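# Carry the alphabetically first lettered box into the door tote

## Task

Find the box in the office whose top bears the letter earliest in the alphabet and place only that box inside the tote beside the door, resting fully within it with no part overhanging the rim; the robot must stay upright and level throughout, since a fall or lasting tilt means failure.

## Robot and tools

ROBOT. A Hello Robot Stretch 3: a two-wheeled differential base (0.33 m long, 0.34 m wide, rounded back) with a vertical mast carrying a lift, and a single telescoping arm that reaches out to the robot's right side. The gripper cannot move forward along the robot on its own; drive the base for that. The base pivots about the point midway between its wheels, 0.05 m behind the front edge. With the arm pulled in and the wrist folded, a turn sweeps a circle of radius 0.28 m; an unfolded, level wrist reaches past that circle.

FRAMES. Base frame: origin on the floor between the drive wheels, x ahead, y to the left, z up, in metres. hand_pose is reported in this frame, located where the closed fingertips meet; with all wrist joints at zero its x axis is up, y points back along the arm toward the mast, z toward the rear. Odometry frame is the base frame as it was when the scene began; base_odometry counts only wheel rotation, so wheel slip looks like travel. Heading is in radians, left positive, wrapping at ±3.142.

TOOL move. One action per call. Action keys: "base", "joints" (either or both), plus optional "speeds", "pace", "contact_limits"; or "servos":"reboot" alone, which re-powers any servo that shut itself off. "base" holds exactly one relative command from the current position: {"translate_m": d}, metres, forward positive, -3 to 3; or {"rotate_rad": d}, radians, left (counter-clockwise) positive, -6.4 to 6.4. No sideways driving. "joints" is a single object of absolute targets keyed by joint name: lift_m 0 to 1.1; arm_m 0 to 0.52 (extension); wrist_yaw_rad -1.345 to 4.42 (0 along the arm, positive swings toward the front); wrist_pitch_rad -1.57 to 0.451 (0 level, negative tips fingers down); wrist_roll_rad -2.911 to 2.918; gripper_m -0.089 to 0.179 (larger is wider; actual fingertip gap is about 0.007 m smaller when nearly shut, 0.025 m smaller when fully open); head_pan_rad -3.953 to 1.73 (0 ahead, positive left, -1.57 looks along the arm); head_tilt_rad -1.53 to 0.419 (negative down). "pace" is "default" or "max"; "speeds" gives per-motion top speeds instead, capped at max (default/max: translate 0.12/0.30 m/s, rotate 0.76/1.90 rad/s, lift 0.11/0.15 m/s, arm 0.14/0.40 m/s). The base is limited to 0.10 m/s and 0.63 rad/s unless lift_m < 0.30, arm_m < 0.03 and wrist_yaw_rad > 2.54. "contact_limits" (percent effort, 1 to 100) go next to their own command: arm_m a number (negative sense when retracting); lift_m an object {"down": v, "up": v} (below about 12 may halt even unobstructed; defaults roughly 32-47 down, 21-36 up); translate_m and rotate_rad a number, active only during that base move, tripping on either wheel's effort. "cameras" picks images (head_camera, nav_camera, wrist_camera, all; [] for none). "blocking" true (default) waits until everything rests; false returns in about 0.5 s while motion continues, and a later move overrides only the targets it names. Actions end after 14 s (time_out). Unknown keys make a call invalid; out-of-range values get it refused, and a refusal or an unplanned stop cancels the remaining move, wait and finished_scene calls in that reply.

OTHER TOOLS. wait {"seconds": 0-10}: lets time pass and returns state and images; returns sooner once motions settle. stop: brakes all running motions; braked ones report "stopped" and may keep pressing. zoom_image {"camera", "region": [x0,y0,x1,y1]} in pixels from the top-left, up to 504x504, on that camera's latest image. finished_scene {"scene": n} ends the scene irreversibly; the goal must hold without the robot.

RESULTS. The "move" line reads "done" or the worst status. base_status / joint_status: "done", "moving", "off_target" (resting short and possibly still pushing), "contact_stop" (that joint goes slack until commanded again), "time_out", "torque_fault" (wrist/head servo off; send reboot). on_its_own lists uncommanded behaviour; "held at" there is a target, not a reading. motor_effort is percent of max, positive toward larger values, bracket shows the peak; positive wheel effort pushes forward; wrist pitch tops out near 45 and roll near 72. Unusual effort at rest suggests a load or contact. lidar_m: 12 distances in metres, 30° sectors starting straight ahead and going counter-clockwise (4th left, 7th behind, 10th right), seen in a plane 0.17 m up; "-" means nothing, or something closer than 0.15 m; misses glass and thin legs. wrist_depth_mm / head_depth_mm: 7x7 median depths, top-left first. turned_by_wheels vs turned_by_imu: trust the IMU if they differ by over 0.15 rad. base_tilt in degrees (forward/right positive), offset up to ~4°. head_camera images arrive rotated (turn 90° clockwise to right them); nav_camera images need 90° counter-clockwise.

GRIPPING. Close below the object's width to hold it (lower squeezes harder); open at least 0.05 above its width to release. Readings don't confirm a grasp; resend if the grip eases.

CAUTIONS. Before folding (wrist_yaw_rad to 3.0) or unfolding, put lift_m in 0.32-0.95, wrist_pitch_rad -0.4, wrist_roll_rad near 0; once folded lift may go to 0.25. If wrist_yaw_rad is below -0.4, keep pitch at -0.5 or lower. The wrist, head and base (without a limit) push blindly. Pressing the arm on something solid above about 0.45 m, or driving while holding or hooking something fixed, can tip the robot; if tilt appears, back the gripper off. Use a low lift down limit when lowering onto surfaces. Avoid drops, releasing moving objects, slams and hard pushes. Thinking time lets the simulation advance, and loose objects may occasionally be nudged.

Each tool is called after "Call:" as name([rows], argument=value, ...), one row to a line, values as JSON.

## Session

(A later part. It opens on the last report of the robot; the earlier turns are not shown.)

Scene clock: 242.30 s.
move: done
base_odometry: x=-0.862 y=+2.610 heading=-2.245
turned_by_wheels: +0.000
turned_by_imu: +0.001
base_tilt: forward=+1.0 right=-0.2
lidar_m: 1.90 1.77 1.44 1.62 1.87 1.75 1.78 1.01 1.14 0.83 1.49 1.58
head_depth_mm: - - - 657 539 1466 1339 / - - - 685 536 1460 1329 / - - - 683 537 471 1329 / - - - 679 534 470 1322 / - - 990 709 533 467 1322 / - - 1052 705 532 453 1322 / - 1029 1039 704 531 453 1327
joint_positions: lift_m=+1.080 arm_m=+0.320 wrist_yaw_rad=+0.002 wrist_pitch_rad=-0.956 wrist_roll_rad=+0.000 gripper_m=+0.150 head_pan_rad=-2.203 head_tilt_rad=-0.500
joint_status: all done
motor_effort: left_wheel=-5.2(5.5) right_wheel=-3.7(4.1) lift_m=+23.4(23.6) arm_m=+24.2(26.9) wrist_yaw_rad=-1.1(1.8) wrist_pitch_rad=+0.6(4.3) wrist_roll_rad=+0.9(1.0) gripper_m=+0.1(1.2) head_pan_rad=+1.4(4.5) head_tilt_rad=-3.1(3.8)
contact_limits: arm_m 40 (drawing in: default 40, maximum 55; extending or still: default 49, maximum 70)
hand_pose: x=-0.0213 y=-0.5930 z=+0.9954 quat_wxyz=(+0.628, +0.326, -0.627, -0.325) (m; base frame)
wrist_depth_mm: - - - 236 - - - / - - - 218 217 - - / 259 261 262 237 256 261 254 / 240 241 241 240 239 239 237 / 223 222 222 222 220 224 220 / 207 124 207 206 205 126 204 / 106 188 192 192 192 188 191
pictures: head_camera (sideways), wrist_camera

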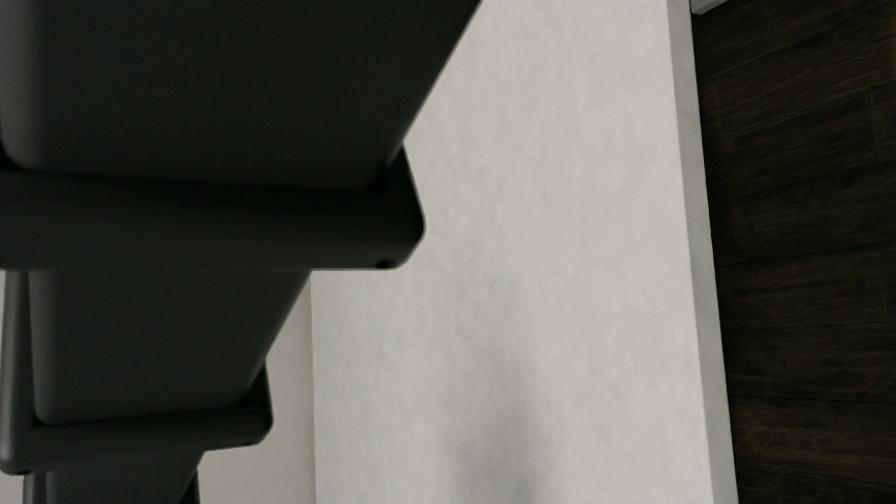

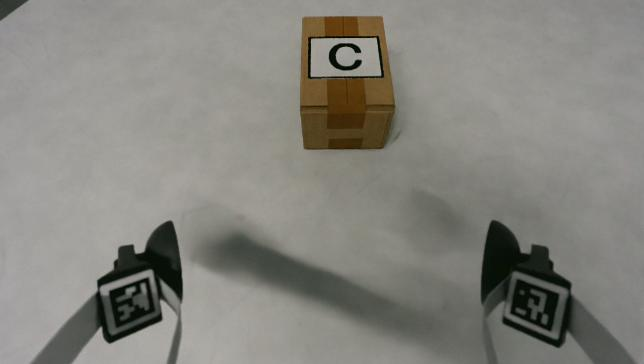

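Call:
move(base={"translate_m": -0.01}, cameras=[])

Call:
move(joints={"lift_m": 1.06, "arm_m": 0.39}, contact_limits={"arm_m": 40}, cameras=["wrist_camera"])

Scene clock: 249.53 s.
move: done
base_odometry: x=-0.856 y=+2.618 heading=-2.245
turned_by_wheels: +0.000
turned_by_imu: +0.001
base_tilt: forward=+0.9 right=-0.2
lidar_m: 1.91 1.79 1.45 1.62 1.86 1.74 1.76 1.00 1.14 0.84 1.48 1.59
head_depth_mm: - - - 657 539 1482 1340 / - - - 684 537 470 1332 / - - - 682 537 471 1340 / - - - 678 534 469 1330 / - - 988 709 534 454 1337 / - - 1050 707 532 453 1320 / - 1026 1046 704 531 452 1320
base_status: done
joint_positions: lift_m=+1.080 arm_m=+0.320 wrist_yaw_rad=+0.002 wrist_pitch_rad=-0.956 wrist_roll_rad=+0.000 gripper_m=+0.150 head_pan_rad=-2.200 head_tilt_rad=-0.500
motor_effort: left_wheel=-5.6(9.2) right_wheel=-3.6(9.2) lift_m=+24.6(25.1) arm_m=+23.5(23.9) wrist_yaw_rad=-1.2(1.7) wrist_pitch_rad=+0.8(1.4) wrist_roll_rad=+0.8(1.1) gripper_m=+0.5(1.0) head_pan_rad=+2.5(4.0) head_tilt_rad=-2.0(2.4)
contact_limits: arm_m 40 (drawing in: default 40, maximum 55; extending or still: default 49, maximum 70)
hand_pose: x=-0.0213 y=-0.5930 z=+0.9954 quat_wxyz=(+0.628, +0.326, -0.627, -0.325) (m; base frame)
wrist_depth_mm: - - - 236 - - - / - - - 218 - - - / 258 262 262 237 256 258 254 / 241 240 240 240 238 238 238 / 223 223 222 221 221 223 220 / 207 123 207 206 206 126 204 / 106 188 193 192 192 189 191
pictures: none

Scene clock: 251.23 s.
move: done
base_odometry: x=-0.856 y=+2.618 heading=-2.245
turned_by_wheels: +0.000
turned_by_imu: +0.000
base_tilt: forward=+1.0 right=+0.0
lidar_m: 1.92 1.79 1.45 1.62 1.86 1.73 1.76 1.00 1.14 0.83 1.48 1.59
head_depth_mm: 993 - - - - 1467 1327 / 984 - - - 519 472 1334 / 969 - - - 536 470 1337 / 959 - - - 534 468 1326 / 944 - - 707 534 454 1327 / 931 - 920 707 531 454 1324 / 917 - 972 704 533 452 1322
joint_positions: lift_m=+1.060 arm_m=+0.390 wrist_yaw_rad=+0.002 wrist_pitch_rad=-0.957 wrist_roll_rad=+0.000 gripper_m=+0.150 head_pan_rad=-2.200 head_tilt_rad=-0.500
joint_status: all done
motor_effort: left_wheel=-5.2(5.5) right_wheel=-3.7(4.2) lift_m=+23.2(24.0) arm_m=+23.9(25.8) wrist_yaw_rad=-1.2(1.8) wrist_pitch_rad=+1.5(1.5) wrist_roll_rad=+0.9(1.1) gripper_m=-0.3(1.0) head_pan_rad=+2.3(3.9) head_tilt_rad=-2.0(2.5)
contact_limits: arm_m 40 (drawing in: default 40, maximum 55; extending or still: default 49, maximum 70)
hand_pose: x=-0.0213 y=-0.6628 z=+0.9754 quat_wxyz=(+0.628, +0.326, -0.627, -0.325) (m; base frame)
wrist_depth_mm: - - - - - - - / 261 260 259 190 253 258 257 / 238 236 235 173 231 235 234 / 217 217 216 161 212 215 215 / 201 201 199 193 199 199 199 / 190 124 186 186 186 126 185 / - 170 174 174 173 171 168
pictures: wrist_camera

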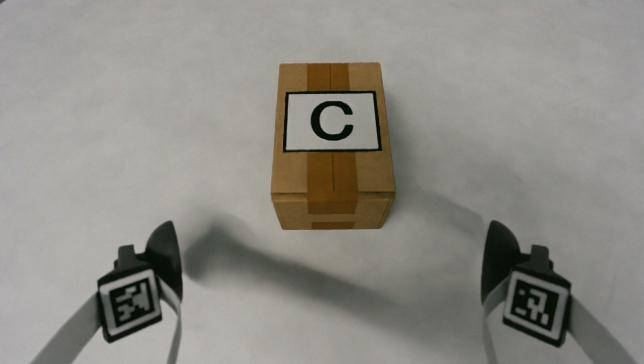

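Call:
move(joints={"arm_m": 0.458}, contact_limits={"arm_m": 40}, cameras=["wrist_camera"])

Scene clock: 257.67 s.
move: done
base_odometry: x=-0.856 y=+2.618 heading=-2.245
turned_by_wheels: +0.000
turned_by_imu: +0.001
base_tilt: forward=+0.9 right=+0.0
lidar_m: 1.91 1.79 1.45 1.62 1.86 1.73 1.76 1.00 1.14 0.83 1.48 1.59
head_depth_mm: 1000 - - - - 1475 1338 / 982 - - - 520 471 1334 / 978 - - - 536 469 1329 / 957 - - - 536 468 1330 / 937 - - 707 533 454 1326 / 928 - 920 707 532 453 1316 / 919 - 975 702 531 451 1323
joint_positions: lift_m=+1.060 arm_m=+0.458 wrist_yaw_rad=+0.002 wrist_pitch_rad=-0.957 wrist_roll_rad=+0.000 gripper_m=+0.150 head_pan_rad=-2.200 head_tilt_rad=-0.500
joint_status: all done
motor_effort: left_wheel=-5.3(5.6) right_wheel=-3.2(3.9) lift_m=+29.8(30.7) arm_m=+23.4(26.7) wrist_yaw_rad=-1.0(1.9) wrist_pitch_rad=+1.1(1.5) wrist_roll_rad=+0.9(1.1) gripper_m=+0.7(1.7) head_pan_rad=+4.1(4.1) head_tilt_rad=-0.8(1.9)
contact_limits: arm_m 40 (drawing in: default 40, maximum 55; extending or still: default 49, maximum 70)
hand_pose: x=-0.0213 y=-0.7308 z=+0.9754 quat_wxyz=(+0.628, +0.326, -0.627, -0.325) (m; base frame)
wrist_depth_mm: - - - - - - - / 261 258 259 254 258 257 256 / 236 236 236 236 235 235 234 / 217 216 217 159 212 215 214 / 201 200 199 147 196 199 198 / 189 124 186 136 180 126 184 / - 169 174 126 171 170 168
pictures: wrist_camera

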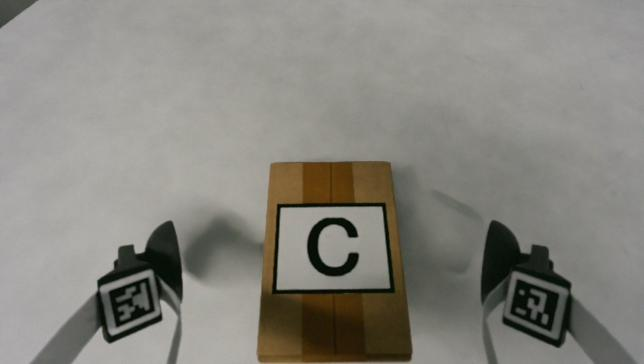

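Call:
move(joints={"lift_m": 1.051}, speeds={"lift_m": 0.03}, contact_limits={"lift_m": {"down": 12}}, cameras=[])

Call:
move(joints={"gripper_m": 0.02}, cameras=["wrist_camera"])

Call:
move(joints={"lift_m": 1.09}, speeds={"lift_m": 0.06}, cameras=["wrist_camera"])

Scene clock: 270.60 s.
move: done
base_odometry: x=-0.856 y=+2.618 heading=-2.245
turned_by_wheels: +0.000
turned_by_imu: +0.001
base_tilt: forward=+1.1 right=-0.1
lidar_m: 1.92 1.79 1.45 1.62 1.85 1.73 1.77 1.00 1.14 0.83 1.48 1.59
head_depth_mm: 995 1065 - - - 1517 1339 / 981 1050 - - - 471 1336 / 974 1036 - - 501 469 1329 / 966 1018 - - 516 468 1335 / 950 - - 677 533 453 1328 / 937 - - 706 533 453 1326 / 923 - 972 703 532 452 1319
joint_positions: lift_m=+1.051 arm_m=+0.458 wrist_yaw_rad=+0.002 wrist_pitch_rad=-0.957 wrist_roll_rad=+0.000 gripper_m=+0.150 head_pan_rad=-2.200 head_tilt_rad=-0.500
joint_status: all done
motor_effort: left_wheel=-5.5(5.5) right_wheel=-3.1(3.7) lift_m=+20.8(27.6) arm_m=+10.4(12.9) wrist_yaw_rad=-1.3(2.1) wrist_pitch_rad=+1.0(1.4) wrist_roll_rad=+1.0(1.0) gripper_m=-0.2(0.9) head_pan_rad=+2.1(4.3) head_tilt_rad=-1.1(1.2)
contact_limits: arm_m 40 (drawing in: default 40, maximum 55; extending or still: default 49, maximum 70); lift_m down 12 (down: maximum 72; up: maximum 65)
hand_pose: x=-0.0213 y=-0.7308 z=+0.9663 quat_wxyz=(+0.628, +0.326, -0.627, -0.325) (m; base frame)
wrist_depth_mm: - - - 266 265 260 265 / 247 247 246 245 246 245 245 / 225 225 224 224 223 223 223 / 208 207 206 149 203 205 204 / 194 191 191 137 184 192 189 / - 124 175 128 174 126 176 / 106 161 163 120 161 162 160
pictures: none

Scene clock: 272.43 s.
move: done
base_odometry: x=-0.856 y=+2.618 heading=-2.245
turned_by_wheels: +0.000
turned_by_imu: +0.000
base_tilt: forward=+1.1 right=-0.1
lidar_m: 1.91 1.79 1.44 1.62 1.85 1.74 1.76 1.00 1.14 0.83 1.48 1.59
head_depth_mm: 998 1060 - - - 1512 1335 / 986 1045 - - - 472 1324 / 973 1039 - - 501 470 1334 / 962 1020 - - 516 470 1328 / 948 - - 679 533 453 1327 / 939 - - 706 531 453 1324 / 920 - 973 704 531 452 1321
joint_positions: lift_m=+1.051 arm_m=+0.458 wrist_yaw_rad=+0.002 wrist_pitch_rad=-0.943 wrist_roll_rad=-0.001 gripper_m=+0.021 head_pan_rad=-2.200 head_tilt_rad=-0.500
joint_status: all done
motor_effort: left_wheel=-5.3(5.5) right_wheel=-3.6(4.0) lift_m=+20.5(21.1) arm_m=+4.0(10.3) wrist_yaw_rad=-1.3(1.8) wrist_pitch_rad=-1.6(1.9) wrist_roll_rad=+1.2(1.4) gripper_m=-23.2(98.6) head_pan_rad=+2.8(3.9) head_tilt_rad=+0.2(1.9)
contact_limits: arm_m 40 (drawing in: default 40, maximum 55; extending or still: default 49, maximum 70); lift_m down 12 (down: maximum 72; up: maximum 65)
hand_pose: x=-0.0213 y=-0.7339 z=+0.9682 quat_wxyz=(+0.631, +0.322, -0.629, -0.321) (m; base frame)
wrist_depth_mm: - - - - - - - / 256 254 253 251 251 252 251 / 231 231 229 230 229 228 228 / 211 211 211 151 206 209 209 / 194 194 194 139 147 193 192 / 183 180 128 129 130 179 178 / 166 163 163 120 126 115 166
pictures: wrist_camera

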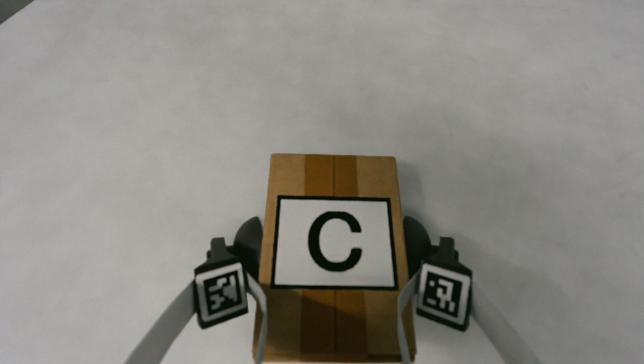

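Scene clock: 273.67 s.
move: done
base_odometry: x=-0.856 y=+2.618 heading=-2.245
turned_by_wheels: +0.000
turned_by_imu: +0.000
base_tilt: forward=+1.1 right=-0.2
lidar_m: 1.92 1.79 1.45 1.62 1.86 1.74 1.76 1.00 1.14 0.83 1.48 1.59
head_depth_mm: - - - 718 539 1464 1331 / - - 933 715 535 471 1333 / - - - 715 535 470 1329 / - - 928 710 534 468 1316 / - - 1052 708 533 455 1322 / - 1041 1054 707 531 452 1322 / - 1023 1045 707 531 453 1314
joint_positions: lift_m=+1.090 arm_m=+0.458 wrist_yaw_rad=+0.000 wrist_pitch_rad=-0.961 wrist_roll_rad=-0.002 gripper_m=+0.021 head_pan_rad=-2.200 head_tilt_rad=-0.500
joint_status: all done
motor_effort: left_wheel=-5.1(5.5) right_wheel=-2.9(3.8) lift_m=+31.0(32.1) arm_m=-0.3(4.2) wrist_yaw_rad=+0.2(1.1) wrist_pitch_rad=+1.8(2.1) wrist_roll_rad=+1.3(1.6) gripper_m=-21.1(23.7) head_pan_rad=+1.3(3.8) head_tilt_rad=+1.2(1.8)
contact_limits: arm_m 40 (drawing in: default 40, maximum 55; extending or still: default 49, maximum 70)
hand_pose: x=-0.0216 y=-0.7300 z=+1.0049 quat_wxyz=(+0.628, +0.327, -0.626, -0.327) (m; base frame)
wrist_depth_mm: - - - - - - - / - - - - - - - / - - 266 267 267 265 265 / 251 250 249 153 245 248 247 / 232 232 224 141 150 229 229 / 217 216 128 131 131 214 213 / 201 200 199 122 128 194 199
pictures: wrist_camera

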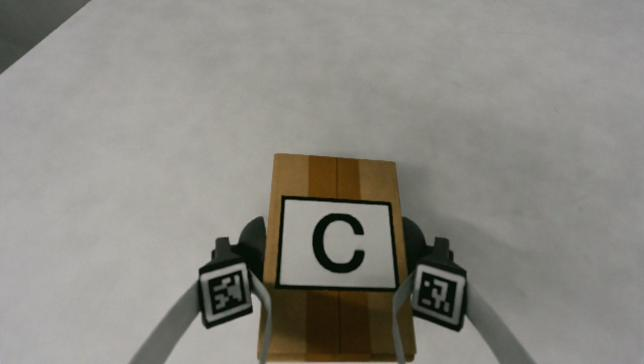

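Call:
move(joints={"arm_m": 0.0}, cameras=[])

Call:
move(base={"rotate_rad": 1.984}, joints={"head_pan_rad": 0.0, "head_tilt_rad": -0.4}, cameras=[])

Call:
move(joints={"lift_m": 0.5, "wrist_yaw_rad": 2.62, "wrist_pitch_rad": -0.45}, cameras=["wrist_camera", "nav_camera"])

Scene clock: 296.37 s.
move: done
base_odometry: x=-0.856 y=+2.618 heading=-2.245
turned_by_wheels: +0.000
turned_by_imu: +0.001
base_tilt: forward=+1.0 right=-0.1
lidar_m: 1.92 1.79 1.45 1.62 1.85 1.74 1.76 1.00 1.14 0.84 1.48 1.59
head_depth_mm: - - - 718 540 1478 1331 / - - 940 791 - 1470 1336 / - - - - - 1467 1344 / - - - - - 1503 1321 / - - - - - - 1315 / - - - - - - 1322 / - - - - - - -
joint_positions: lift_m=+1.090 arm_m=+0.002 wrist_yaw_rad=+0.000 wrist_pitch_rad=-0.962 wrist_roll_rad=-0.002 gripper_m=+0.021 head_pan_rad=-2.200 head_tilt_rad=-0.500
joint_status: all done
joint sent to its limit — arm_m, lower limit.
motor_effort: left_wheel=-5.3(5.6) right_wheel=-2.9(3.8) lift_m=+29.6(30.7) arm_m=-22.7(26.1) wrist_yaw_rad=+0.5(1.2) wrist_pitch_rad=+1.8(2.3) wrist_roll_rad=+1.4(1.6) gripper_m=-21.5(22.6) head_pan_rad=+2.0(3.7) head_tilt_rad=+1.3(2.6)
hand_pose: x=-0.0216 y=-0.2736 z=+1.0048 quat_wxyz=(+0.628, +0.328, -0.626, -0.327) (m; base frame)
wrist_depth_mm: - - - - - - - / - - - - - - - / - - - - - 262 262 / - - - 153 251 250 250 / - - 154 141 150 246 232 / - - 128 131 131 - - / - - - 122 126 - -
pictures: none

Scene clock: 300.60 s.
move: done
base_odometry: x=-0.856 y=+2.618 heading=-0.261
turned_by_wheels: +1.983
turned_by_imu: +1.977
base_tilt: forward=+0.9 right=-0.1
lidar_m: 1.96 1.73 1.74 1.01 1.14 0.88 0.84 1.59 2.05 1.79 1.45 1.62
head_depth_mm: 2414 2625 2877 3013 2296 1762 1431 / 2205 2400 2608 2831 2243 1754 1433 / 2033 2206 2367 2609 2265 1747 1431 / 1887 2044 2180 2372 2244 1739 1422 / 1769 1866 2024 2167 2211 1730 1422 / 1644 1748 1836 1990 2077 1734 1419 / 1557 1643 1728 1842 1996 1735 1417
base_status: done
joint_positions: lift_m=+1.090 arm_m=+0.002 wrist_yaw_rad=+0.000 wrist_pitch_rad=-0.962 wrist_roll_rad=-0.002 gripper_m=+0.021 head_pan_rad=+0.003 head_tilt_rad=-0.400
joint_status: all done
motor_effort: left_wheel=-11.0(15.3) right_wheel=+10.8(14.8) lift_m=+28.9(30.0) arm_m=-23.3(23.7) wrist_yaw_rad=+0.4(1.0) wrist_pitch_rad=+2.1(2.3) wrist_roll_rad=+1.5(1.6) gripper_m=-20.5(22.5) head_pan_rad=-2.3(4.9) head_tilt_rad=+2.8(6.2)
hand_pose: x=-0.0216 y=-0.2736 z=+1.0048 quat_wxyz=(+0.628, +0.328, -0.626, -0.327) (m; base frame)
wrist_depth_mm: - - - - - - - / - - - - - - - / - - - - - - - / - - - 153 - - - / - - 155 141 150 - - / - - 128 131 131 - - / - - - 122 127 - -
pictures: none

Scene clock: 306.80 s.
move: done
base_odometry: x=-0.856 y=+2.618 heading=-0.261
turned_by_wheels: +0.000
turned_by_imu: +0.001
base_tilt: forward=+1.1 right=-0.2
lidar_m: 1.96 1.73 1.73 1.00 1.14 0.88 0.84 1.59 2.05 1.78 1.45 1.62
head_depth_mm: 2416 2644 2931 3071 2265 1748 1432 / 2222 2414 2638 2817 2273 1758 1423 / 2058 2221 2365 2600 2267 1742 1427 / 1899 2025 2175 2364 2244 1748 1424 / 1776 1878 2025 2184 2212 1746 1427 / 1644 1748 1873 2008 2095 1726 1419 / 1559 1636 1725 1850 1972 1737 1414
joint_positions: lift_m=+0.500 arm_m=+0.002 wrist_yaw_rad=+2.617 wrist_pitch_rad=-0.477 wrist_roll_rad=-0.002 gripper_m=+0.021 head_pan_rad=+0.000 head_tilt_rad=-0.400
joint_status: all done
motor_effort: left_wheel=-10.6(11.2) right_wheel=+10.5(11.1) lift_m=+21.3(26.7) arm_m=-14.1(23.3) wrist_yaw_rad=+4.0(6.5) wrist_pitch_rad=+4.7(7.5) wrist_roll_rad=+1.2(1.6) gripper_m=-20.5(22.5) head_pan_rad=-1.6(4.4) head_tilt_rad=+2.3(4.7)
hand_pose: x=+0.0873 y=+0.0406 z=+0.4996 quat_wxyz=(+0.340, +0.706, -0.016, +0.621) (m; base frame)
wrist_depth_mm: - - - - - - - / - - - - - - - / - - - - - - - / - - - 153 - - - / 919 929 154 141 150 914 935 / 748 800 128 131 131 773 781 / 201 629 639 123 127 656 671
pictures: nav_camera (sideways), wrist_camera

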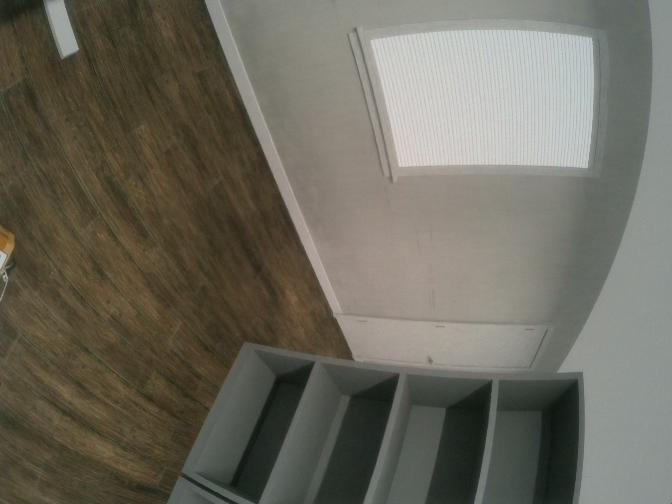

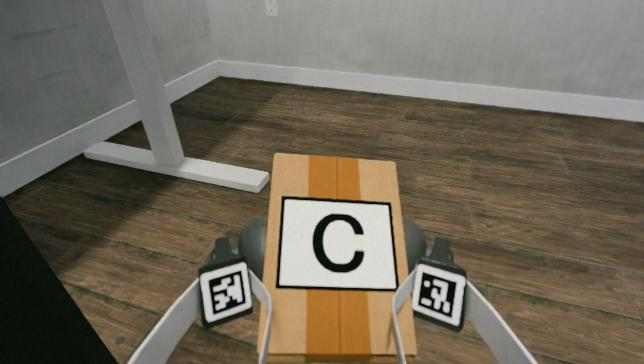

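Call:
move(joints={"lift_m": 0.29}, pace="max", cameras=[])

Call:
move(base={"translate_m": 1.62}, speeds={"translate_m": 0.25}, cameras=["wrist_camera"])

Call:
move(base={"rotate_rad": -0.9}, cameras=["nav_camera", "head_camera"])

Scene clock: 312.90 s.
move: done
base_odometry: x=-0.856 y=+2.618 heading=-0.261
turned_by_wheels: +0.000
turned_by_imu: +0.001
base_tilt: forward=+0.9 right=+0.0
lidar_m: 1.97 1.73 1.74 1.00 1.14 0.88 0.84 1.60 2.05 1.79 1.45 1.62
head_depth_mm: 2386 2608 2896 3043 2299 1756 1454 / 2224 2402 2678 2862 2272 1749 1428 / 2033 2203 2438 2638 2264 1736 1427 / 1905 2026 2177 2357 2263 1752 1420 / 1783 1896 2023 2195 2218 1736 1426 / 1646 1746 1849 2003 2095 1735 1419 / 1557 1638 1725 1852 1986 1739 1426
joint_positions: lift_m=+0.290 arm_m=+0.002 wrist_yaw_rad=+2.617 wrist_pitch_rad=-0.476 wrist_roll_rad=-0.002 gripper_m=+0.021 head_pan_rad=+0.000 head_tilt_rad=-0.400
joint_status: all done
motor_effort: left_wheel=-10.5(10.7) right_wheel=+10.4(10.9) lift_m=+22.9(24.3) arm_m=-5.9(9.5) wrist_yaw_rad=+3.3(3.9) wrist_pitch_rad=+5.0(5.1) wrist_roll_rad=+1.4(1.8) gripper_m=-21.4(22.2) head_pan_rad=-3.2(4.4) head_tilt_rad=+3.5(4.8)
hand_pose: x=+0.0873 y=+0.0407 z=+0.2898 quat_wxyz=(+0.340, +0.706, -0.017, +0.621) (m; base frame)
wrist_depth_mm: - - - - - - - / - - - - - - - / 967 959 913 967 956 979 966 / 751 746 745 153 714 744 752 / 606 613 154 141 150 609 605 / 499 511 128 131 131 514 511 / 201 252 265 122 127 430 443
pictures: none

Scene clock: 321.73 s.
move: done
base_odometry: x=+0.709 y=+2.200 heading=-0.261
turned_by_wheels: +0.000
turned_by_imu: -0.001
base_tilt: forward=+1.1 right=-0.2
lidar_m: 0.63 0.55 0.56 0.66 1.18 1.83 2.44 2.74 1.33 0.53 0.87 1.06
head_depth_mm: 754 826 912 1018 1150 1324 1404 / 688 748 814 899 1005 1134 1293 / 633 682 739 808 892 989 1117 / 585 627 676 732 799 879 979 / 544 580 621 670 725 791 867 / 510 540 576 618 663 718 780 / 480 505 536 572 611 659 712
base_status: done
joint_positions: lift_m=+0.290 arm_m=+0.002 wrist_yaw_rad=+2.617 wrist_pitch_rad=-0.476 wrist_roll_rad=-0.002 gripper_m=+0.021 head_pan_rad=+0.000 head_tilt_rad=-0.400
motor_effort: left_wheel=+8.5(13.0) right_wheel=+2.4(18.9) lift_m=+30.4(31.3) arm_m=+7.4(7.5) wrist_yaw_rad=+3.3(3.9) wrist_pitch_rad=+4.7(5.0) wrist_roll_rad=+1.3(1.7) gripper_m=-21.8(22.4) head_pan_rad=-3.6(4.6) head_tilt_rad=+2.5(4.3)
hand_pose: x=+0.0873 y=+0.0407 z=+0.2898 quat_wxyz=(+0.340, +0.706, -0.017, +0.621) (m; base frame)
wrist_depth_mm: - - - - - - - / - - - - - - - / 868 - - - - - - / 741 749 756 153 158 - - / 605 604 154 141 150 585 590 / 497 511 128 131 131 514 512 / 201 252 264 122 127 433 439
pictures: wrist_camera

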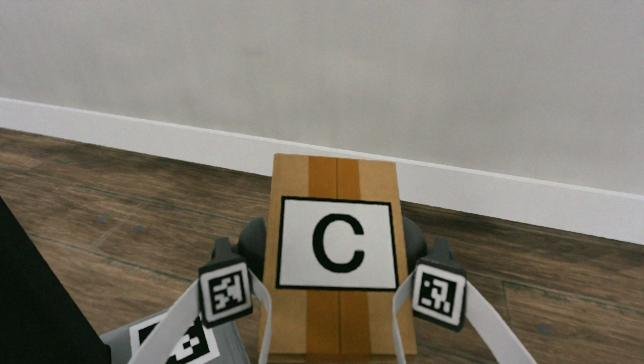

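Scene clock: 324.20 s.
move: done
base_odometry: x=+0.709 y=+2.200 heading=-1.160
turned_by_wheels: -0.899
turned_by_imu: -0.895
base_tilt: forward=+1.0 right=-0.2
lidar_m: 2.53 0.86 0.59 0.56 0.57 0.73 1.71 1.83 2.44 2.25 0.53 0.54
head_depth_mm: 2119 2293 2464 2643 2272 1766 1439 / 2147 2315 2477 2683 2278 1749 1426 / 2125 2324 2470 2640 2278 1745 1424 / 2150 2294 2476 2625 2156 1749 1424 / 2148 2274 2457 2655 2227 1741 1412 / 2148 2297 2413 2601 2257 1748 1425 / 1776 1789 1793 1803 1823 1675 1423
base_status: done
joint_positions: lift_m=+0.290 arm_m=+0.002 wrist_yaw_rad=+2.617 wrist_pitch_rad=-0.476 wrist_roll_rad=-0.002 gripper_m=+0.021 head_pan_rad=+0.000 head_tilt_rad=-0.400
motor_effort: left_wheel=+11.9(15.8) right_wheel=-10.4(13.4) lift_m=+29.5(30.4) arm_m=+6.4(9.1) wrist_yaw_rad=+3.3(3.9) wrist_pitch_rad=+4.6(5.0) wrist_roll_rad=+1.3(1.6) gripper_m=-21.5(22.9) head_pan_rad=-3.5(4.2) head_tilt_rad=+2.6(3.9)
hand_pose: x=+0.0873 y=+0.0407 z=+0.2898 quat_wxyz=(+0.340, +0.706, -0.017, +0.621) (m; base frame)
wrist_depth_mm: - - - - - - - / - - - - - - - / - - - - 912 970 968 / - - - 153 712 753 750 / 564 610 154 141 150 601 613 / 495 511 128 131 131 511 511 / 201 251 266 122 127 434 440
pictures: head_camera (sideways), nav_camera (sideways)

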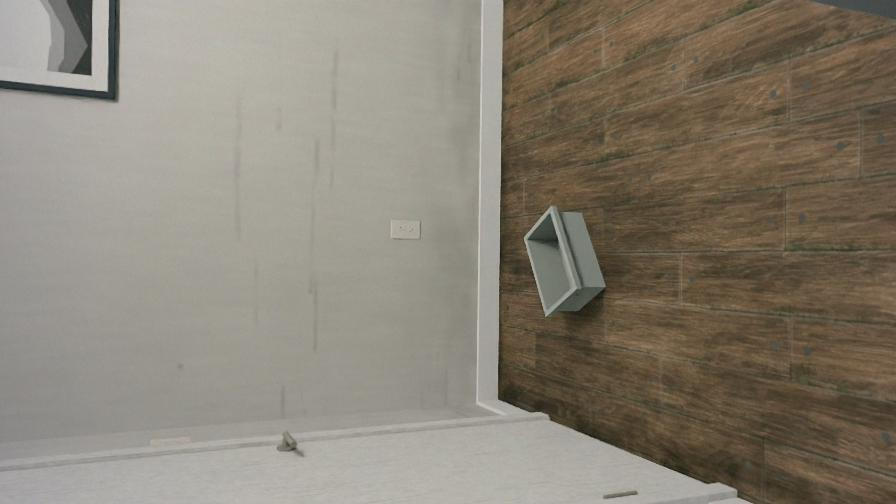

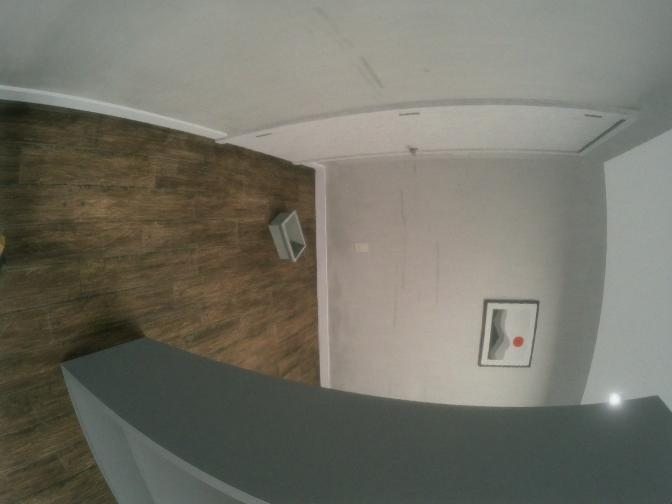

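Call:
move(base={"translate_m": 1.3}, speeds={"translate_m": 0.25}, cameras=[])

Call:
move(base={"rotate_rad": 1.57}, joints={"head_pan_rad": -1.67, "head_tilt_rad": -0.7, "lift_m": 0.6}, cameras=["head_camera"])

Call:
move(joints={"wrist_yaw_rad": 0.0, "wrist_pitch_rad": -1.1}, speeds={"wrist_yaw_rad": 1.0}, cameras=["head_camera", "wrist_camera"])

Scene clock: 357.30 s.
move: done
base_odometry: x=+1.228 y=+1.008 heading=-1.160
turned_by_wheels: +0.000
turned_by_imu: -0.001
base_tilt: forward=+1.1 right=-0.3
lidar_m: 1.24 0.98 0.67 0.62 0.67 0.86 1.99 0.59 0.66 1.51 1.92 1.32
head_depth_mm: 1044 1107 1198 1293 1401 1538 1433 / 1036 1107 1189 1291 1396 1533 1431 / 1035 1105 1188 1295 1395 1540 1429 / 1038 1106 1191 1290 1414 1533 1418 / 1033 1104 1184 1278 1393 1532 1425 / 1035 1102 1188 1276 1388 1532 1427 / 1031 1106 1184 1275 1400 1520 1413
base_status: done
joint_positions: lift_m=+0.290 arm_m=+0.002 wrist_yaw_rad=+2.617 wrist_pitch_rad=-0.476 wrist_roll_rad=-0.002 gripper_m=+0.021 head_pan_rad=+0.000 head_tilt_rad=-0.400
motor_effort: left_wheel=+7.9(19.6) right_wheel=+3.6(9.5) lift_m=+27.7(29.2) arm_m=-17.5(17.5) wrist_yaw_rad=+3.1(4.0) wrist_pitch_rad=+4.8(5.1) wrist_roll_rad=+1.4(1.7) gripper_m=-21.4(22.6) head_pan_rad=-2.1(4.3) head_tilt_rad=+2.2(4.0)
hand_pose: x=+0.0873 y=+0.0407 z=+0.2898 quat_wxyz=(+0.340, +0.706, -0.017, +0.621) (m; base frame)
wrist_depth_mm: - 580 - - - - - / - - - - - - - / - - - 914 979 - 980 / - 708 751 153 716 712 - / 604 604 154 141 150 588 - / 491 515 128 131 131 511 513 / 201 252 265 122 127 430 440
pictures: none

Scene clock: 360.97 s.
move: done
base_odometry: x=+1.228 y=+1.008 heading=+0.409
turned_by_wheels: +1.569
turned_by_imu: +1.565
base_tilt: forward=+1.1 right=+0.1
lidar_m: 0.62 0.66 0.85 1.90 0.59 0.65 1.45 1.95 1.33 1.24 0.99 0.68
head_depth_mm: 1111 1248 1426 1662 1618 1365 1196 / 1105 1233 1402 1636 1603 1374 1193 / 1085 1209 1382 1605 1618 1368 1196 / 1072 1203 1370 1577 1604 1340 1196 / 1063 1185 1353 1549 1620 1340 1178 / 1048 1169 1326 1519 1601 1309 1163 / 1034 1157 1310 1506 1611 1371 1195
base_status: done
joint_positions: lift_m=+0.600 arm_m=+0.002 wrist_yaw_rad=+2.617 wrist_pitch_rad=-0.476 wrist_roll_rad=-0.002 gripper_m=+0.021 head_pan_rad=-1.674 head_tilt_rad=-0.700
joint_status: all done
motor_effort: left_wheel=-10.6(15.4) right_wheel=+11.1(14.8) lift_m=+30.3(33.4) arm_m=-23.0(23.7) wrist_yaw_rad=+3.2(3.9) wrist_pitch_rad=+4.5(5.0) wrist_roll_rad=+1.3(1.7) gripper_m=-22.6(22.9) head_pan_rad=+2.9(4.7) head_tilt_rad=-3.2(6.7)
hand_pose: x=+0.0873 y=+0.0408 z=+0.5998 quat_wxyz=(+0.340, +0.706, -0.017, +0.621) (m; base frame)
wrist_depth_mm: - - - - - - - / - - - - - - - / - - - - - - - / - - - 153 157 - - / - - 154 141 147 - - / 868 938 128 131 131 - - / 202 740 742 122 127 112 583
pictures: head_camera (sideways)

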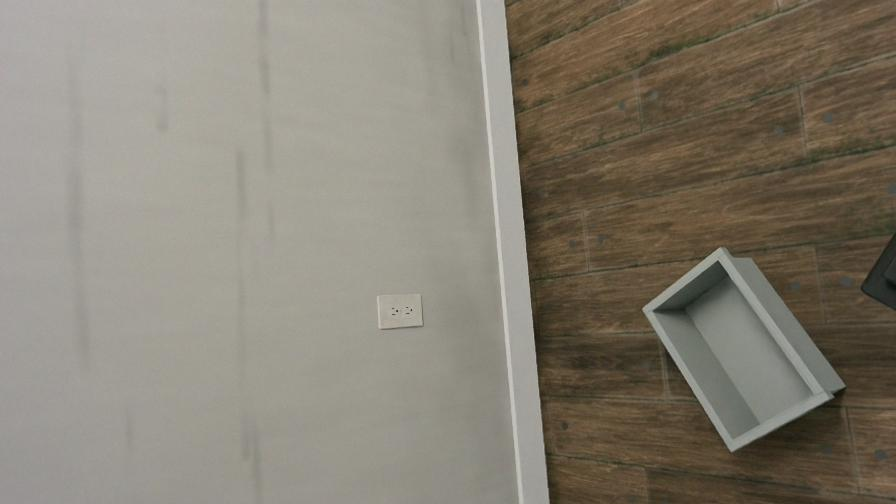

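Scene clock: 364.27 s.
move: done
base_odometry: x=+1.228 y=+1.008 heading=+0.409
turned_by_wheels: +0.000
turned_by_imu: +0.000
base_tilt: forward=+1.0 right=-0.1
lidar_m: 0.62 0.66 0.85 1.90 0.59 0.65 1.44 1.96 1.33 1.25 0.99 0.68
head_depth_mm: 1114 1248 1419 1667 1611 1369 1204 / 1096 1237 1406 1629 1613 1373 1205 / 1082 1216 1379 1596 1612 1373 1198 / 1073 1196 1363 1591 1616 1346 1196 / 1055 1189 1346 1547 1605 1337 1177 / 1044 1169 1323 1528 1602 1310 1154 / 1034 1159 1308 1497 1622 1378 1194
joint_positions: lift_m=+0.600 arm_m=+0.002 wrist_yaw_rad=+0.003 wrist_pitch_rad=-1.107 wrist_roll_rad=-0.002 gripper_m=+0.021 head_pan_rad=-1.670 head_tilt_rad=-0.700
joint_status: all done
motor_effort: left_wheel=-10.6(10.8) right_wheel=+11.1(11.7) lift_m=+30.9(31.2) arm_m=-21.6(23.2) wrist_yaw_rad=-2.1(4.8) wrist_pitch_rad=+1.2(5.2) wrist_roll_rad=+1.2(1.6) gripper_m=-20.7(22.7) head_pan_rad=+3.2(4.4) head_tilt_rad=-3.7(5.1)
hand_pose: x=-0.0213 y=-0.2399 z=+0.4988 quat_wxyz=(+0.603, +0.373, -0.600, -0.371) (m; base frame)
wrist_depth_mm: 884 883 884 880 864 848 856 / 813 812 - 807 822 813 801 / 772 769 754 774 767 762 759 / 729 730 729 153 715 721 722 / 696 686 155 141 150 691 683 / 660 672 128 131 131 649 642 / 637 618 610 122 127 615 620
pictures: head_camera (sideways), wrist_camera

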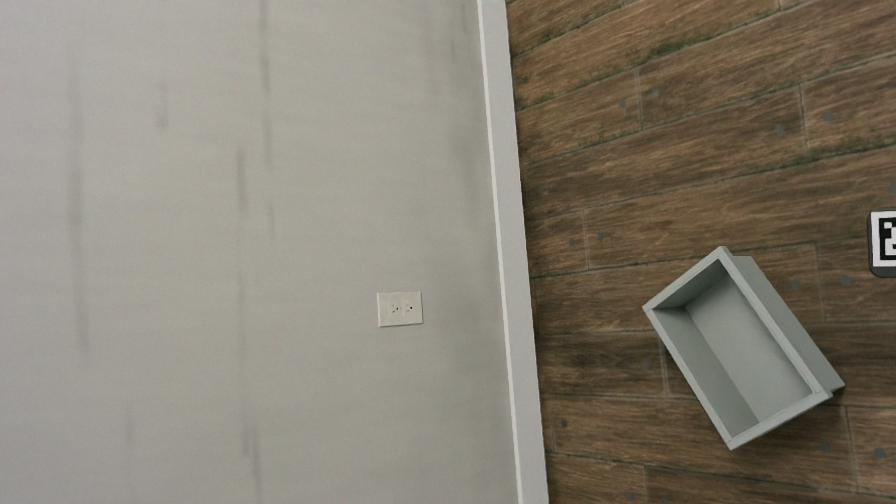

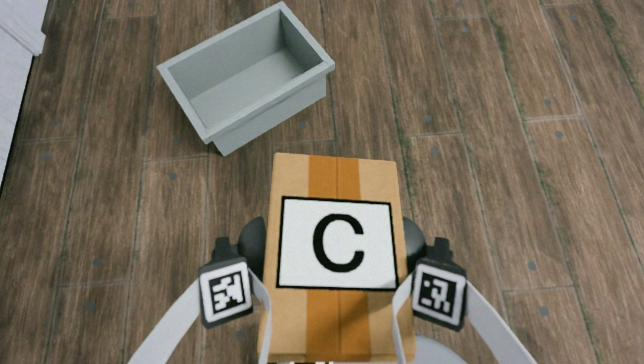

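Call:
move(base={"rotate_rad": 0.49}, cameras=[])

Call:
move(base={"translate_m": -0.14}, joints={"lift_m": 0.45}, cameras=["wrist_camera"])

Call:
move(joints={"arm_m": 0.3}, cameras=["wrist_camera", "head_camera"])

Scene clock: 381.77 s.
move: done
base_odometry: x=+1.228 y=+1.008 heading=+0.899
turned_by_wheels: +0.489
turned_by_imu: +0.489
base_tilt: forward=+0.8 right=+0.0
lidar_m: 0.66 0.83 1.72 0.59 0.62 1.30 2.06 1.35 1.25 1.04 0.69 0.62
head_depth_mm: 1026 1137 1279 1453 1558 1377 1203 / 1064 1178 1321 1520 1619 1311 1174 / 1101 1225 1380 1596 1604 1326 1171 / 1136 1272 1449 1668 1619 1331 1171 / 1180 1315 1481 1662 1622 1371 1195 / 1068 1144 1245 1318 1464 1370 1198 / 879 938 1017 1093 1192 1285 1196
base_status: done
joint_positions: lift_m=+0.600 arm_m=+0.002 wrist_yaw_rad=+0.003 wrist_pitch_rad=-1.107 wrist_roll_rad=-0.002 gripper_m=+0.021 head_pan_rad=-1.670 head_tilt_rad=-0.700
motor_effort: left_wheel=-11.5(14.6) right_wheel=+10.0(14.6) lift_m=+29.9(31.2) arm_m=-21.8(21.8) wrist_yaw_rad=-2.5(2.8) wrist_pitch_rad=+1.0(1.4) wrist_roll_rad=+1.3(1.7) gripper_m=-21.1(22.1) head_pan_rad=+2.2(4.1) head_tilt_rad=-4.1(4.9)
hand_pose: x=-0.0213 y=-0.2398 z=+0.4988 quat_wxyz=(+0.603, +0.373, -0.600, -0.371) (m; base frame)
wrist_depth_mm: 541 - 872 862 886 865 862 / 566 817 821 816 - 812 808 / 586 770 776 761 750 763 763 / 603 733 727 153 713 721 726 / 683 690 154 141 150 690 678 / 661 663 128 131 131 656 649 / 630 616 613 122 127 615 618
pictures: none

Scene clock: 384.27 s.
move: done
base_odometry: x=+1.141 y=+0.898 heading=+0.898
turned_by_wheels: +0.000
turned_by_imu: +0.000
base_tilt: forward=+0.9 right=-0.3
lidar_m: 0.79 0.99 2.06 0.58 0.69 1.44 1.97 1.29 1.19 1.20 0.82 0.75
head_depth_mm: 983 1093 1221 1380 1536 1381 1192 / 1020 1133 1271 1454 1573 1370 1192 / 1054 1170 1319 1519 1613 1347 1179 / 1082 1217 1385 1598 1615 1317 1180 / 1132 1260 1449 1688 1610 1337 1172 / 1178 1315 1458 1647 1609 1377 1193 / 1105 1170 1256 1316 1425 1362 1198
base_status: done
joint_positions: lift_m=+0.450 arm_m=+0.002 wrist_yaw_rad=+0.003 wrist_pitch_rad=-1.107 wrist_roll_rad=-0.002 gripper_m=+0.021 head_pan_rad=-1.670 head_tilt_rad=-0.700
joint_status: all done
motor_effort: left_wheel=-7.1(16.8) right_wheel=-1.4(5.7) lift_m=+21.2(29.1) arm_m=-23.3(23.8) wrist_yaw_rad=-2.4(2.8) wrist_pitch_rad=+1.0(1.6) wrist_roll_rad=+1.2(1.7) gripper_m=-21.3(22.3) head_pan_rad=+2.4(3.9) head_tilt_rad=-3.2(4.9)
hand_pose: x=-0.0213 y=-0.2397 z=+0.3487 quat_wxyz=(+0.603, +0.373, -0.600, -0.371) (m; base frame)
wrist_depth_mm: 670 668 673 - 652 665 659 / 636 634 627 - 612 625 618 / 599 595 594 592 588 585 588 / 565 562 563 153 550 552 550 / 536 531 155 141 150 527 523 / 510 509 128 131 131 504 502 / 482 483 481 122 127 469 480
pictures: wrist_camera

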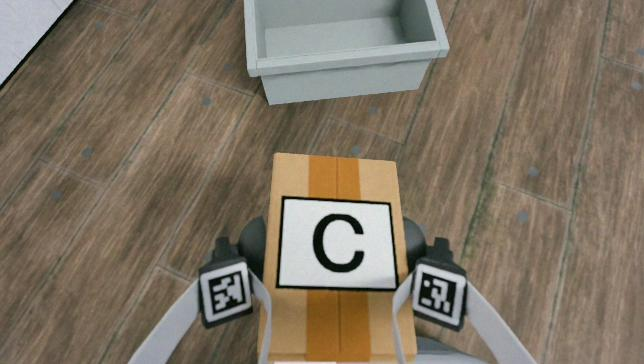

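Scene clock: 387.67 s.
move: done
base_odometry: x=+1.141 y=+0.898 heading=+0.898
turned_by_wheels: +0.000
turned_by_imu: +0.001
base_tilt: forward=+0.9 right=-0.2
lidar_m: 0.79 0.99 2.06 0.58 0.69 1.44 1.97 1.29 1.19 1.20 0.83 0.75
head_depth_mm: 987 1094 1222 1393 1532 1378 1200 / 1021 1129 1267 1455 1570 1377 1149 / 1056 1175 1323 1527 1608 695 1152 / 1088 1219 1383 1603 1598 723 1179 / 1133 1270 1445 1683 1620 1333 1171 / 1180 1307 1459 1633 1613 1368 1201 / 1104 1178 1251 1322 1434 1371 1195
joint_positions: lift_m=+0.450 arm_m=+0.300 wrist_yaw_rad=+0.003 wrist_pitch_rad=-1.108 wrist_roll_rad=-0.002 gripper_m=+0.021 head_pan_rad=-1.670 head_tilt_rad=-0.700
joint_status: all done
motor_effort: left_wheel=-7.3(7.3) right_wheel=-1.4(2.1) lift_m=+23.3(23.3) arm_m=+23.0(27.1) wrist_yaw_rad=-2.2(2.5) wrist_pitch_rad=+1.3(1.8) wrist_roll_rad=+1.3(1.6) gripper_m=-20.8(22.3) head_pan_rad=+2.1(3.7) head_tilt_rad=-3.2(4.8)
hand_pose: x=-0.0213 y=-0.5377 z=+0.3486 quat_wxyz=(+0.602, +0.373, -0.600, -0.371) (m; base frame)
wrist_depth_mm: 531 668 669 672 670 662 652 / 624 634 633 633 622 621 623 / 594 592 589 602 491 585 590 / 559 562 558 153 430 559 556 / 537 535 154 141 148 526 526 / 510 505 128 131 131 501 501 / 484 482 478 122 127 475 479
pictures: head_camera (sideways), wrist_camera

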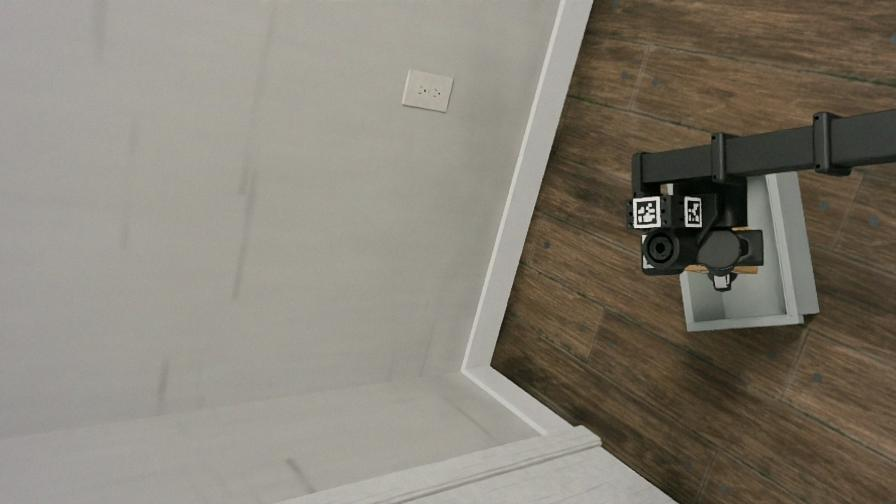

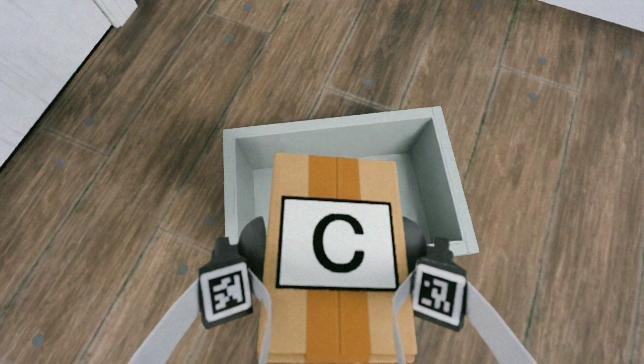

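Call:
move(joints={"arm_m": 0.418, "lift_m": 0.22}, cameras=["wrist_camera", "head_camera"])

Scene clock: 401.33 s.
move: done
base_odometry: x=+1.141 y=+0.898 heading=+0.898
turned_by_wheels: +0.000
turned_by_imu: +0.001
base_tilt: forward=+1.0 right=-0.3
lidar_m: 0.79 0.99 2.06 0.58 0.69 1.45 1.97 1.29 1.19 1.20 0.83 0.75
head_depth_mm: 988 1090 1220 1396 1537 1372 1196 / 1016 1135 1266 1451 1583 1377 1201 / 1055 1167 1323 1521 1616 1217 837 / 1089 1220 1381 1612 1604 1117 1169 / 1132 1274 1445 1676 1612 1332 1176 / 1177 1304 1458 1630 1596 1370 1196 / 1099 1175 1251 1326 1421 1362 1196
joint_positions: lift_m=+0.220 arm_m=+0.418 wrist_yaw_rad=+0.003 wrist_pitch_rad=-1.109 wrist_roll_rad=-0.002 gripper_m=+0.021 head_pan_rad=-1.670 head_tilt_rad=-0.700
joint_status: all done
motor_effort: left_wheel=-7.4(7.4) right_wheel=-1.5(2.1) lift_m=+21.1(23.3) arm_m=+22.5(26.8) wrist_yaw_rad=-2.1(2.6) wrist_pitch_rad=+1.4(1.9) wrist_roll_rad=+1.3(1.6) gripper_m=-21.8(22.7) head_pan_rad=+2.1(3.3) head_tilt_rad=-2.3(3.9)
hand_pose: x=-0.0213 y=-0.6556 z=+0.1186 quat_wxyz=(+0.602, +0.374, -0.600, -0.371) (m; base frame)
wrist_depth_mm: 373 369 367 367 366 363 364 / 348 348 349 344 344 342 341 / 331 193 194 201 216 223 199 / 312 212 258 153 297 271 193 / 288 210 284 141 150 279 185 / 275 188 128 131 131 269 192 / 157 162 262 122 127 242 195
pictures: head_camera (sideways), wrist_camera

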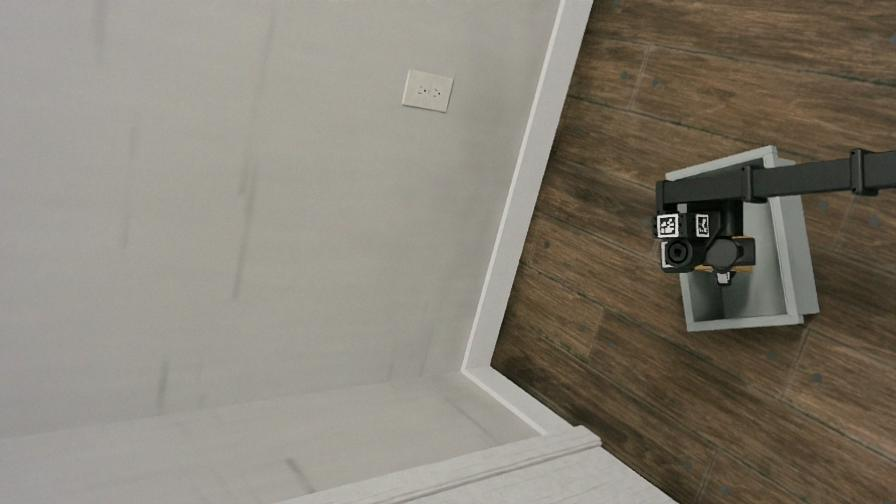

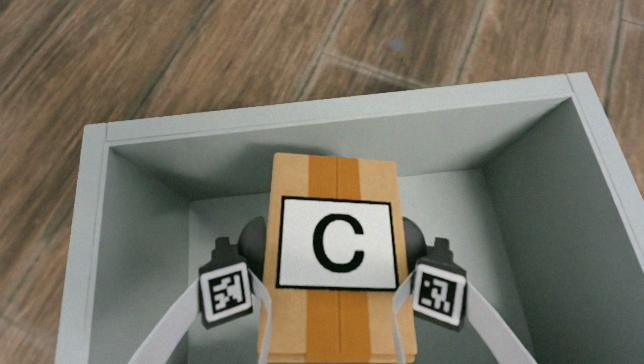

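Call:
move(joints={"lift_m": 0.15}, speeds={"lift_m": 0.06}, contact_limits={"lift_m": {"down": 14}}, cameras=[])

Call:
move(joints={"lift_m": 0.1}, speeds={"lift_m": 0.03}, contact_limits={"lift_m": {"down": 14}}, cameras=["wrist_camera", "head_camera"])

Scene clock: 406.00 s.
move: done
base_odometry: x=+1.141 y=+0.898 heading=+0.898
turned_by_wheels: +0.000
turned_by_imu: +0.001
base_tilt: forward=+0.9 right=+0.0
lidar_m: 0.79 0.99 2.06 0.58 0.70 1.44 1.96 1.30 1.19 1.20 0.83 0.75
head_depth_mm: 985 1092 1217 1388 1537 1379 1200 / 1017 1129 1268 1445 1576 1372 1201 / 1055 1168 1327 1532 1612 1295 1146 / 1094 1210 1386 1588 1612 1174 1169 / 1131 1267 1455 1692 1619 1339 1172 / 1168 1313 1454 1638 1611 1376 1190 / 1105 1175 1265 1321 1433 1376 1190
joint_positions: lift_m=+0.150 arm_m=+0.418 wrist_yaw_rad=+0.003 wrist_pitch_rad=-1.109 wrist_roll_rad=-0.002 gripper_m=+0.021 head_pan_rad=-1.670 head_tilt_rad=-0.700
joint_status: all done
motor_effort: left_wheel=-7.2(7.3) right_wheel=-1.7(2.2) lift_m=+22.4(23.4) arm_m=+14.5(17.7) wrist_yaw_rad=-2.1(2.6) wrist_pitch_rad=+1.3(1.7) wrist_roll_rad=+1.4(1.6) gripper_m=-21.5(22.3) head_pan_rad=+0.9(3.1) head_tilt_rad=-3.2(3.8)
contact_limits: lift_m down 14 (down: maximum 72; up: maximum 65)
hand_pose: x=-0.0213 y=-0.6556 z=+0.0486 quat_wxyz=(+0.602, +0.374, -0.600, -0.371) (m; base frame)
wrist_depth_mm: 284 125 126 126 127 133 142 / 136 136 143 147 157 171 167 / 151 174 184 200 216 225 180 / 148 212 229 153 225 227 184 / 145 210 215 141 149 216 187 / 147 189 128 131 131 206 198 / 145 162 196 122 128 193 192
pictures: none

Scene clock: 407.50 s.
move: contact_stop
base_odometry: x=+1.141 y=+0.898 heading=+0.898
turned_by_wheels: +0.000
turned_by_imu: +0.000
base_tilt: forward=+0.9 right=-0.2
lidar_m: 0.79 0.99 2.07 0.58 0.69 1.45 1.97 1.29 1.19 1.20 0.83 0.75
head_depth_mm: 989 1080 1217 1381 1540 1375 1203 / 1020 1137 1275 1442 1580 1379 1190 / 1053 1169 1326 1533 1604 1308 1156 / 1092 1216 1381 1605 1615 1274 1177 / 1130 1269 1446 1687 1608 1344 1172 / 1177 1317 1454 1623 1604 1366 1194 / 1102 1181 1259 1325 1422 1371 1198
joint_positions: lift_m=+0.119 arm_m=+0.418 wrist_yaw_rad=+0.003 wrist_pitch_rad=-1.073 wrist_roll_rad=-0.003 gripper_m=+0.021 head_pan_rad=-1.670 head_tilt_rad=-0.700
joint_status: lift_m contact_stop (moved -0.031 of -0.050)
measured_speeds: translate_m=+0.000 rotate_rad=+0.000 lift_m=+0.003 arm_m=+0.000 wrist_yaw_rad=+0.000 wrist_pitch_rad=+0.000 wrist_roll_rad=+0.000 head_pan_rad=+0.000 head_tilt_rad=+0.000
on_its_own: lift_m is slack since a contact_stop (your +0.100 is given up)
motor_effort: left_wheel=-5.4(7.3) right_wheel=-1.6(2.1) lift_m=+21.4(22.9) arm_m=+11.7(14.2) wrist_yaw_rad=-2.4(2.4) wrist_pitch_rad=-5.1(6.1) wrist_roll_rad=+1.9(2.1) gripper_m=-20.0(22.4) head_pan_rad=+1.9(2.6) head_tilt_rad=-2.0(3.6)
contact_limits: lift_m down 14 (down: maximum 72; up: maximum 65)
hand_pose: x=-0.0213 y=-0.6642 z=+0.0206 quat_wxyz=(+0.609, +0.363, -0.606, -0.360) (m; base frame)
wrist_depth_mm: 104 103 107 112 120 121 128 / 122 129 129 142 149 153 159 / 146 159 167 173 191 205 179 / 149 199 201 148 198 202 183 / 146 190 190 140 143 190 184 / 148 180 128 133 131 180 177 / 146 162 169 126 128 167 171
pictures: head_camera (sideways), wrist_camera

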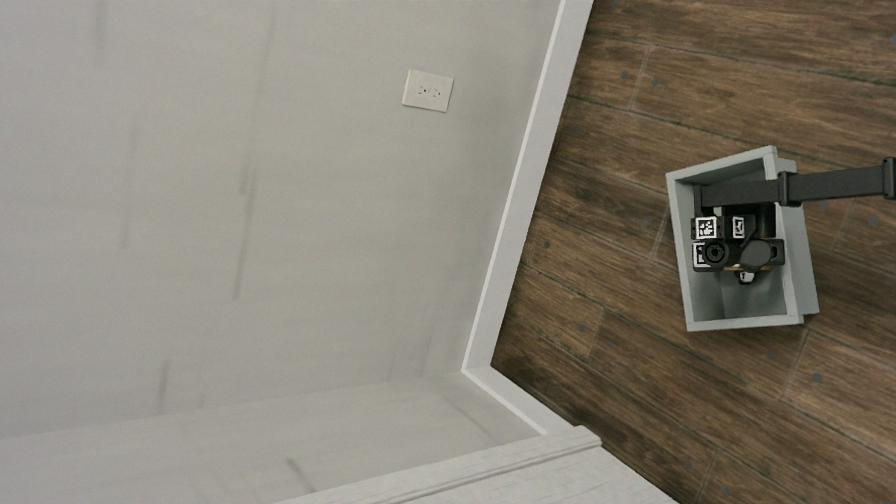

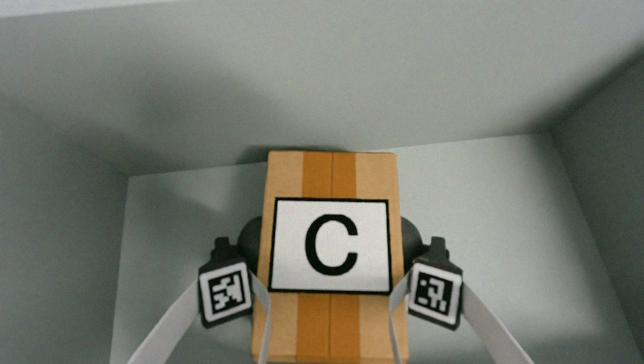

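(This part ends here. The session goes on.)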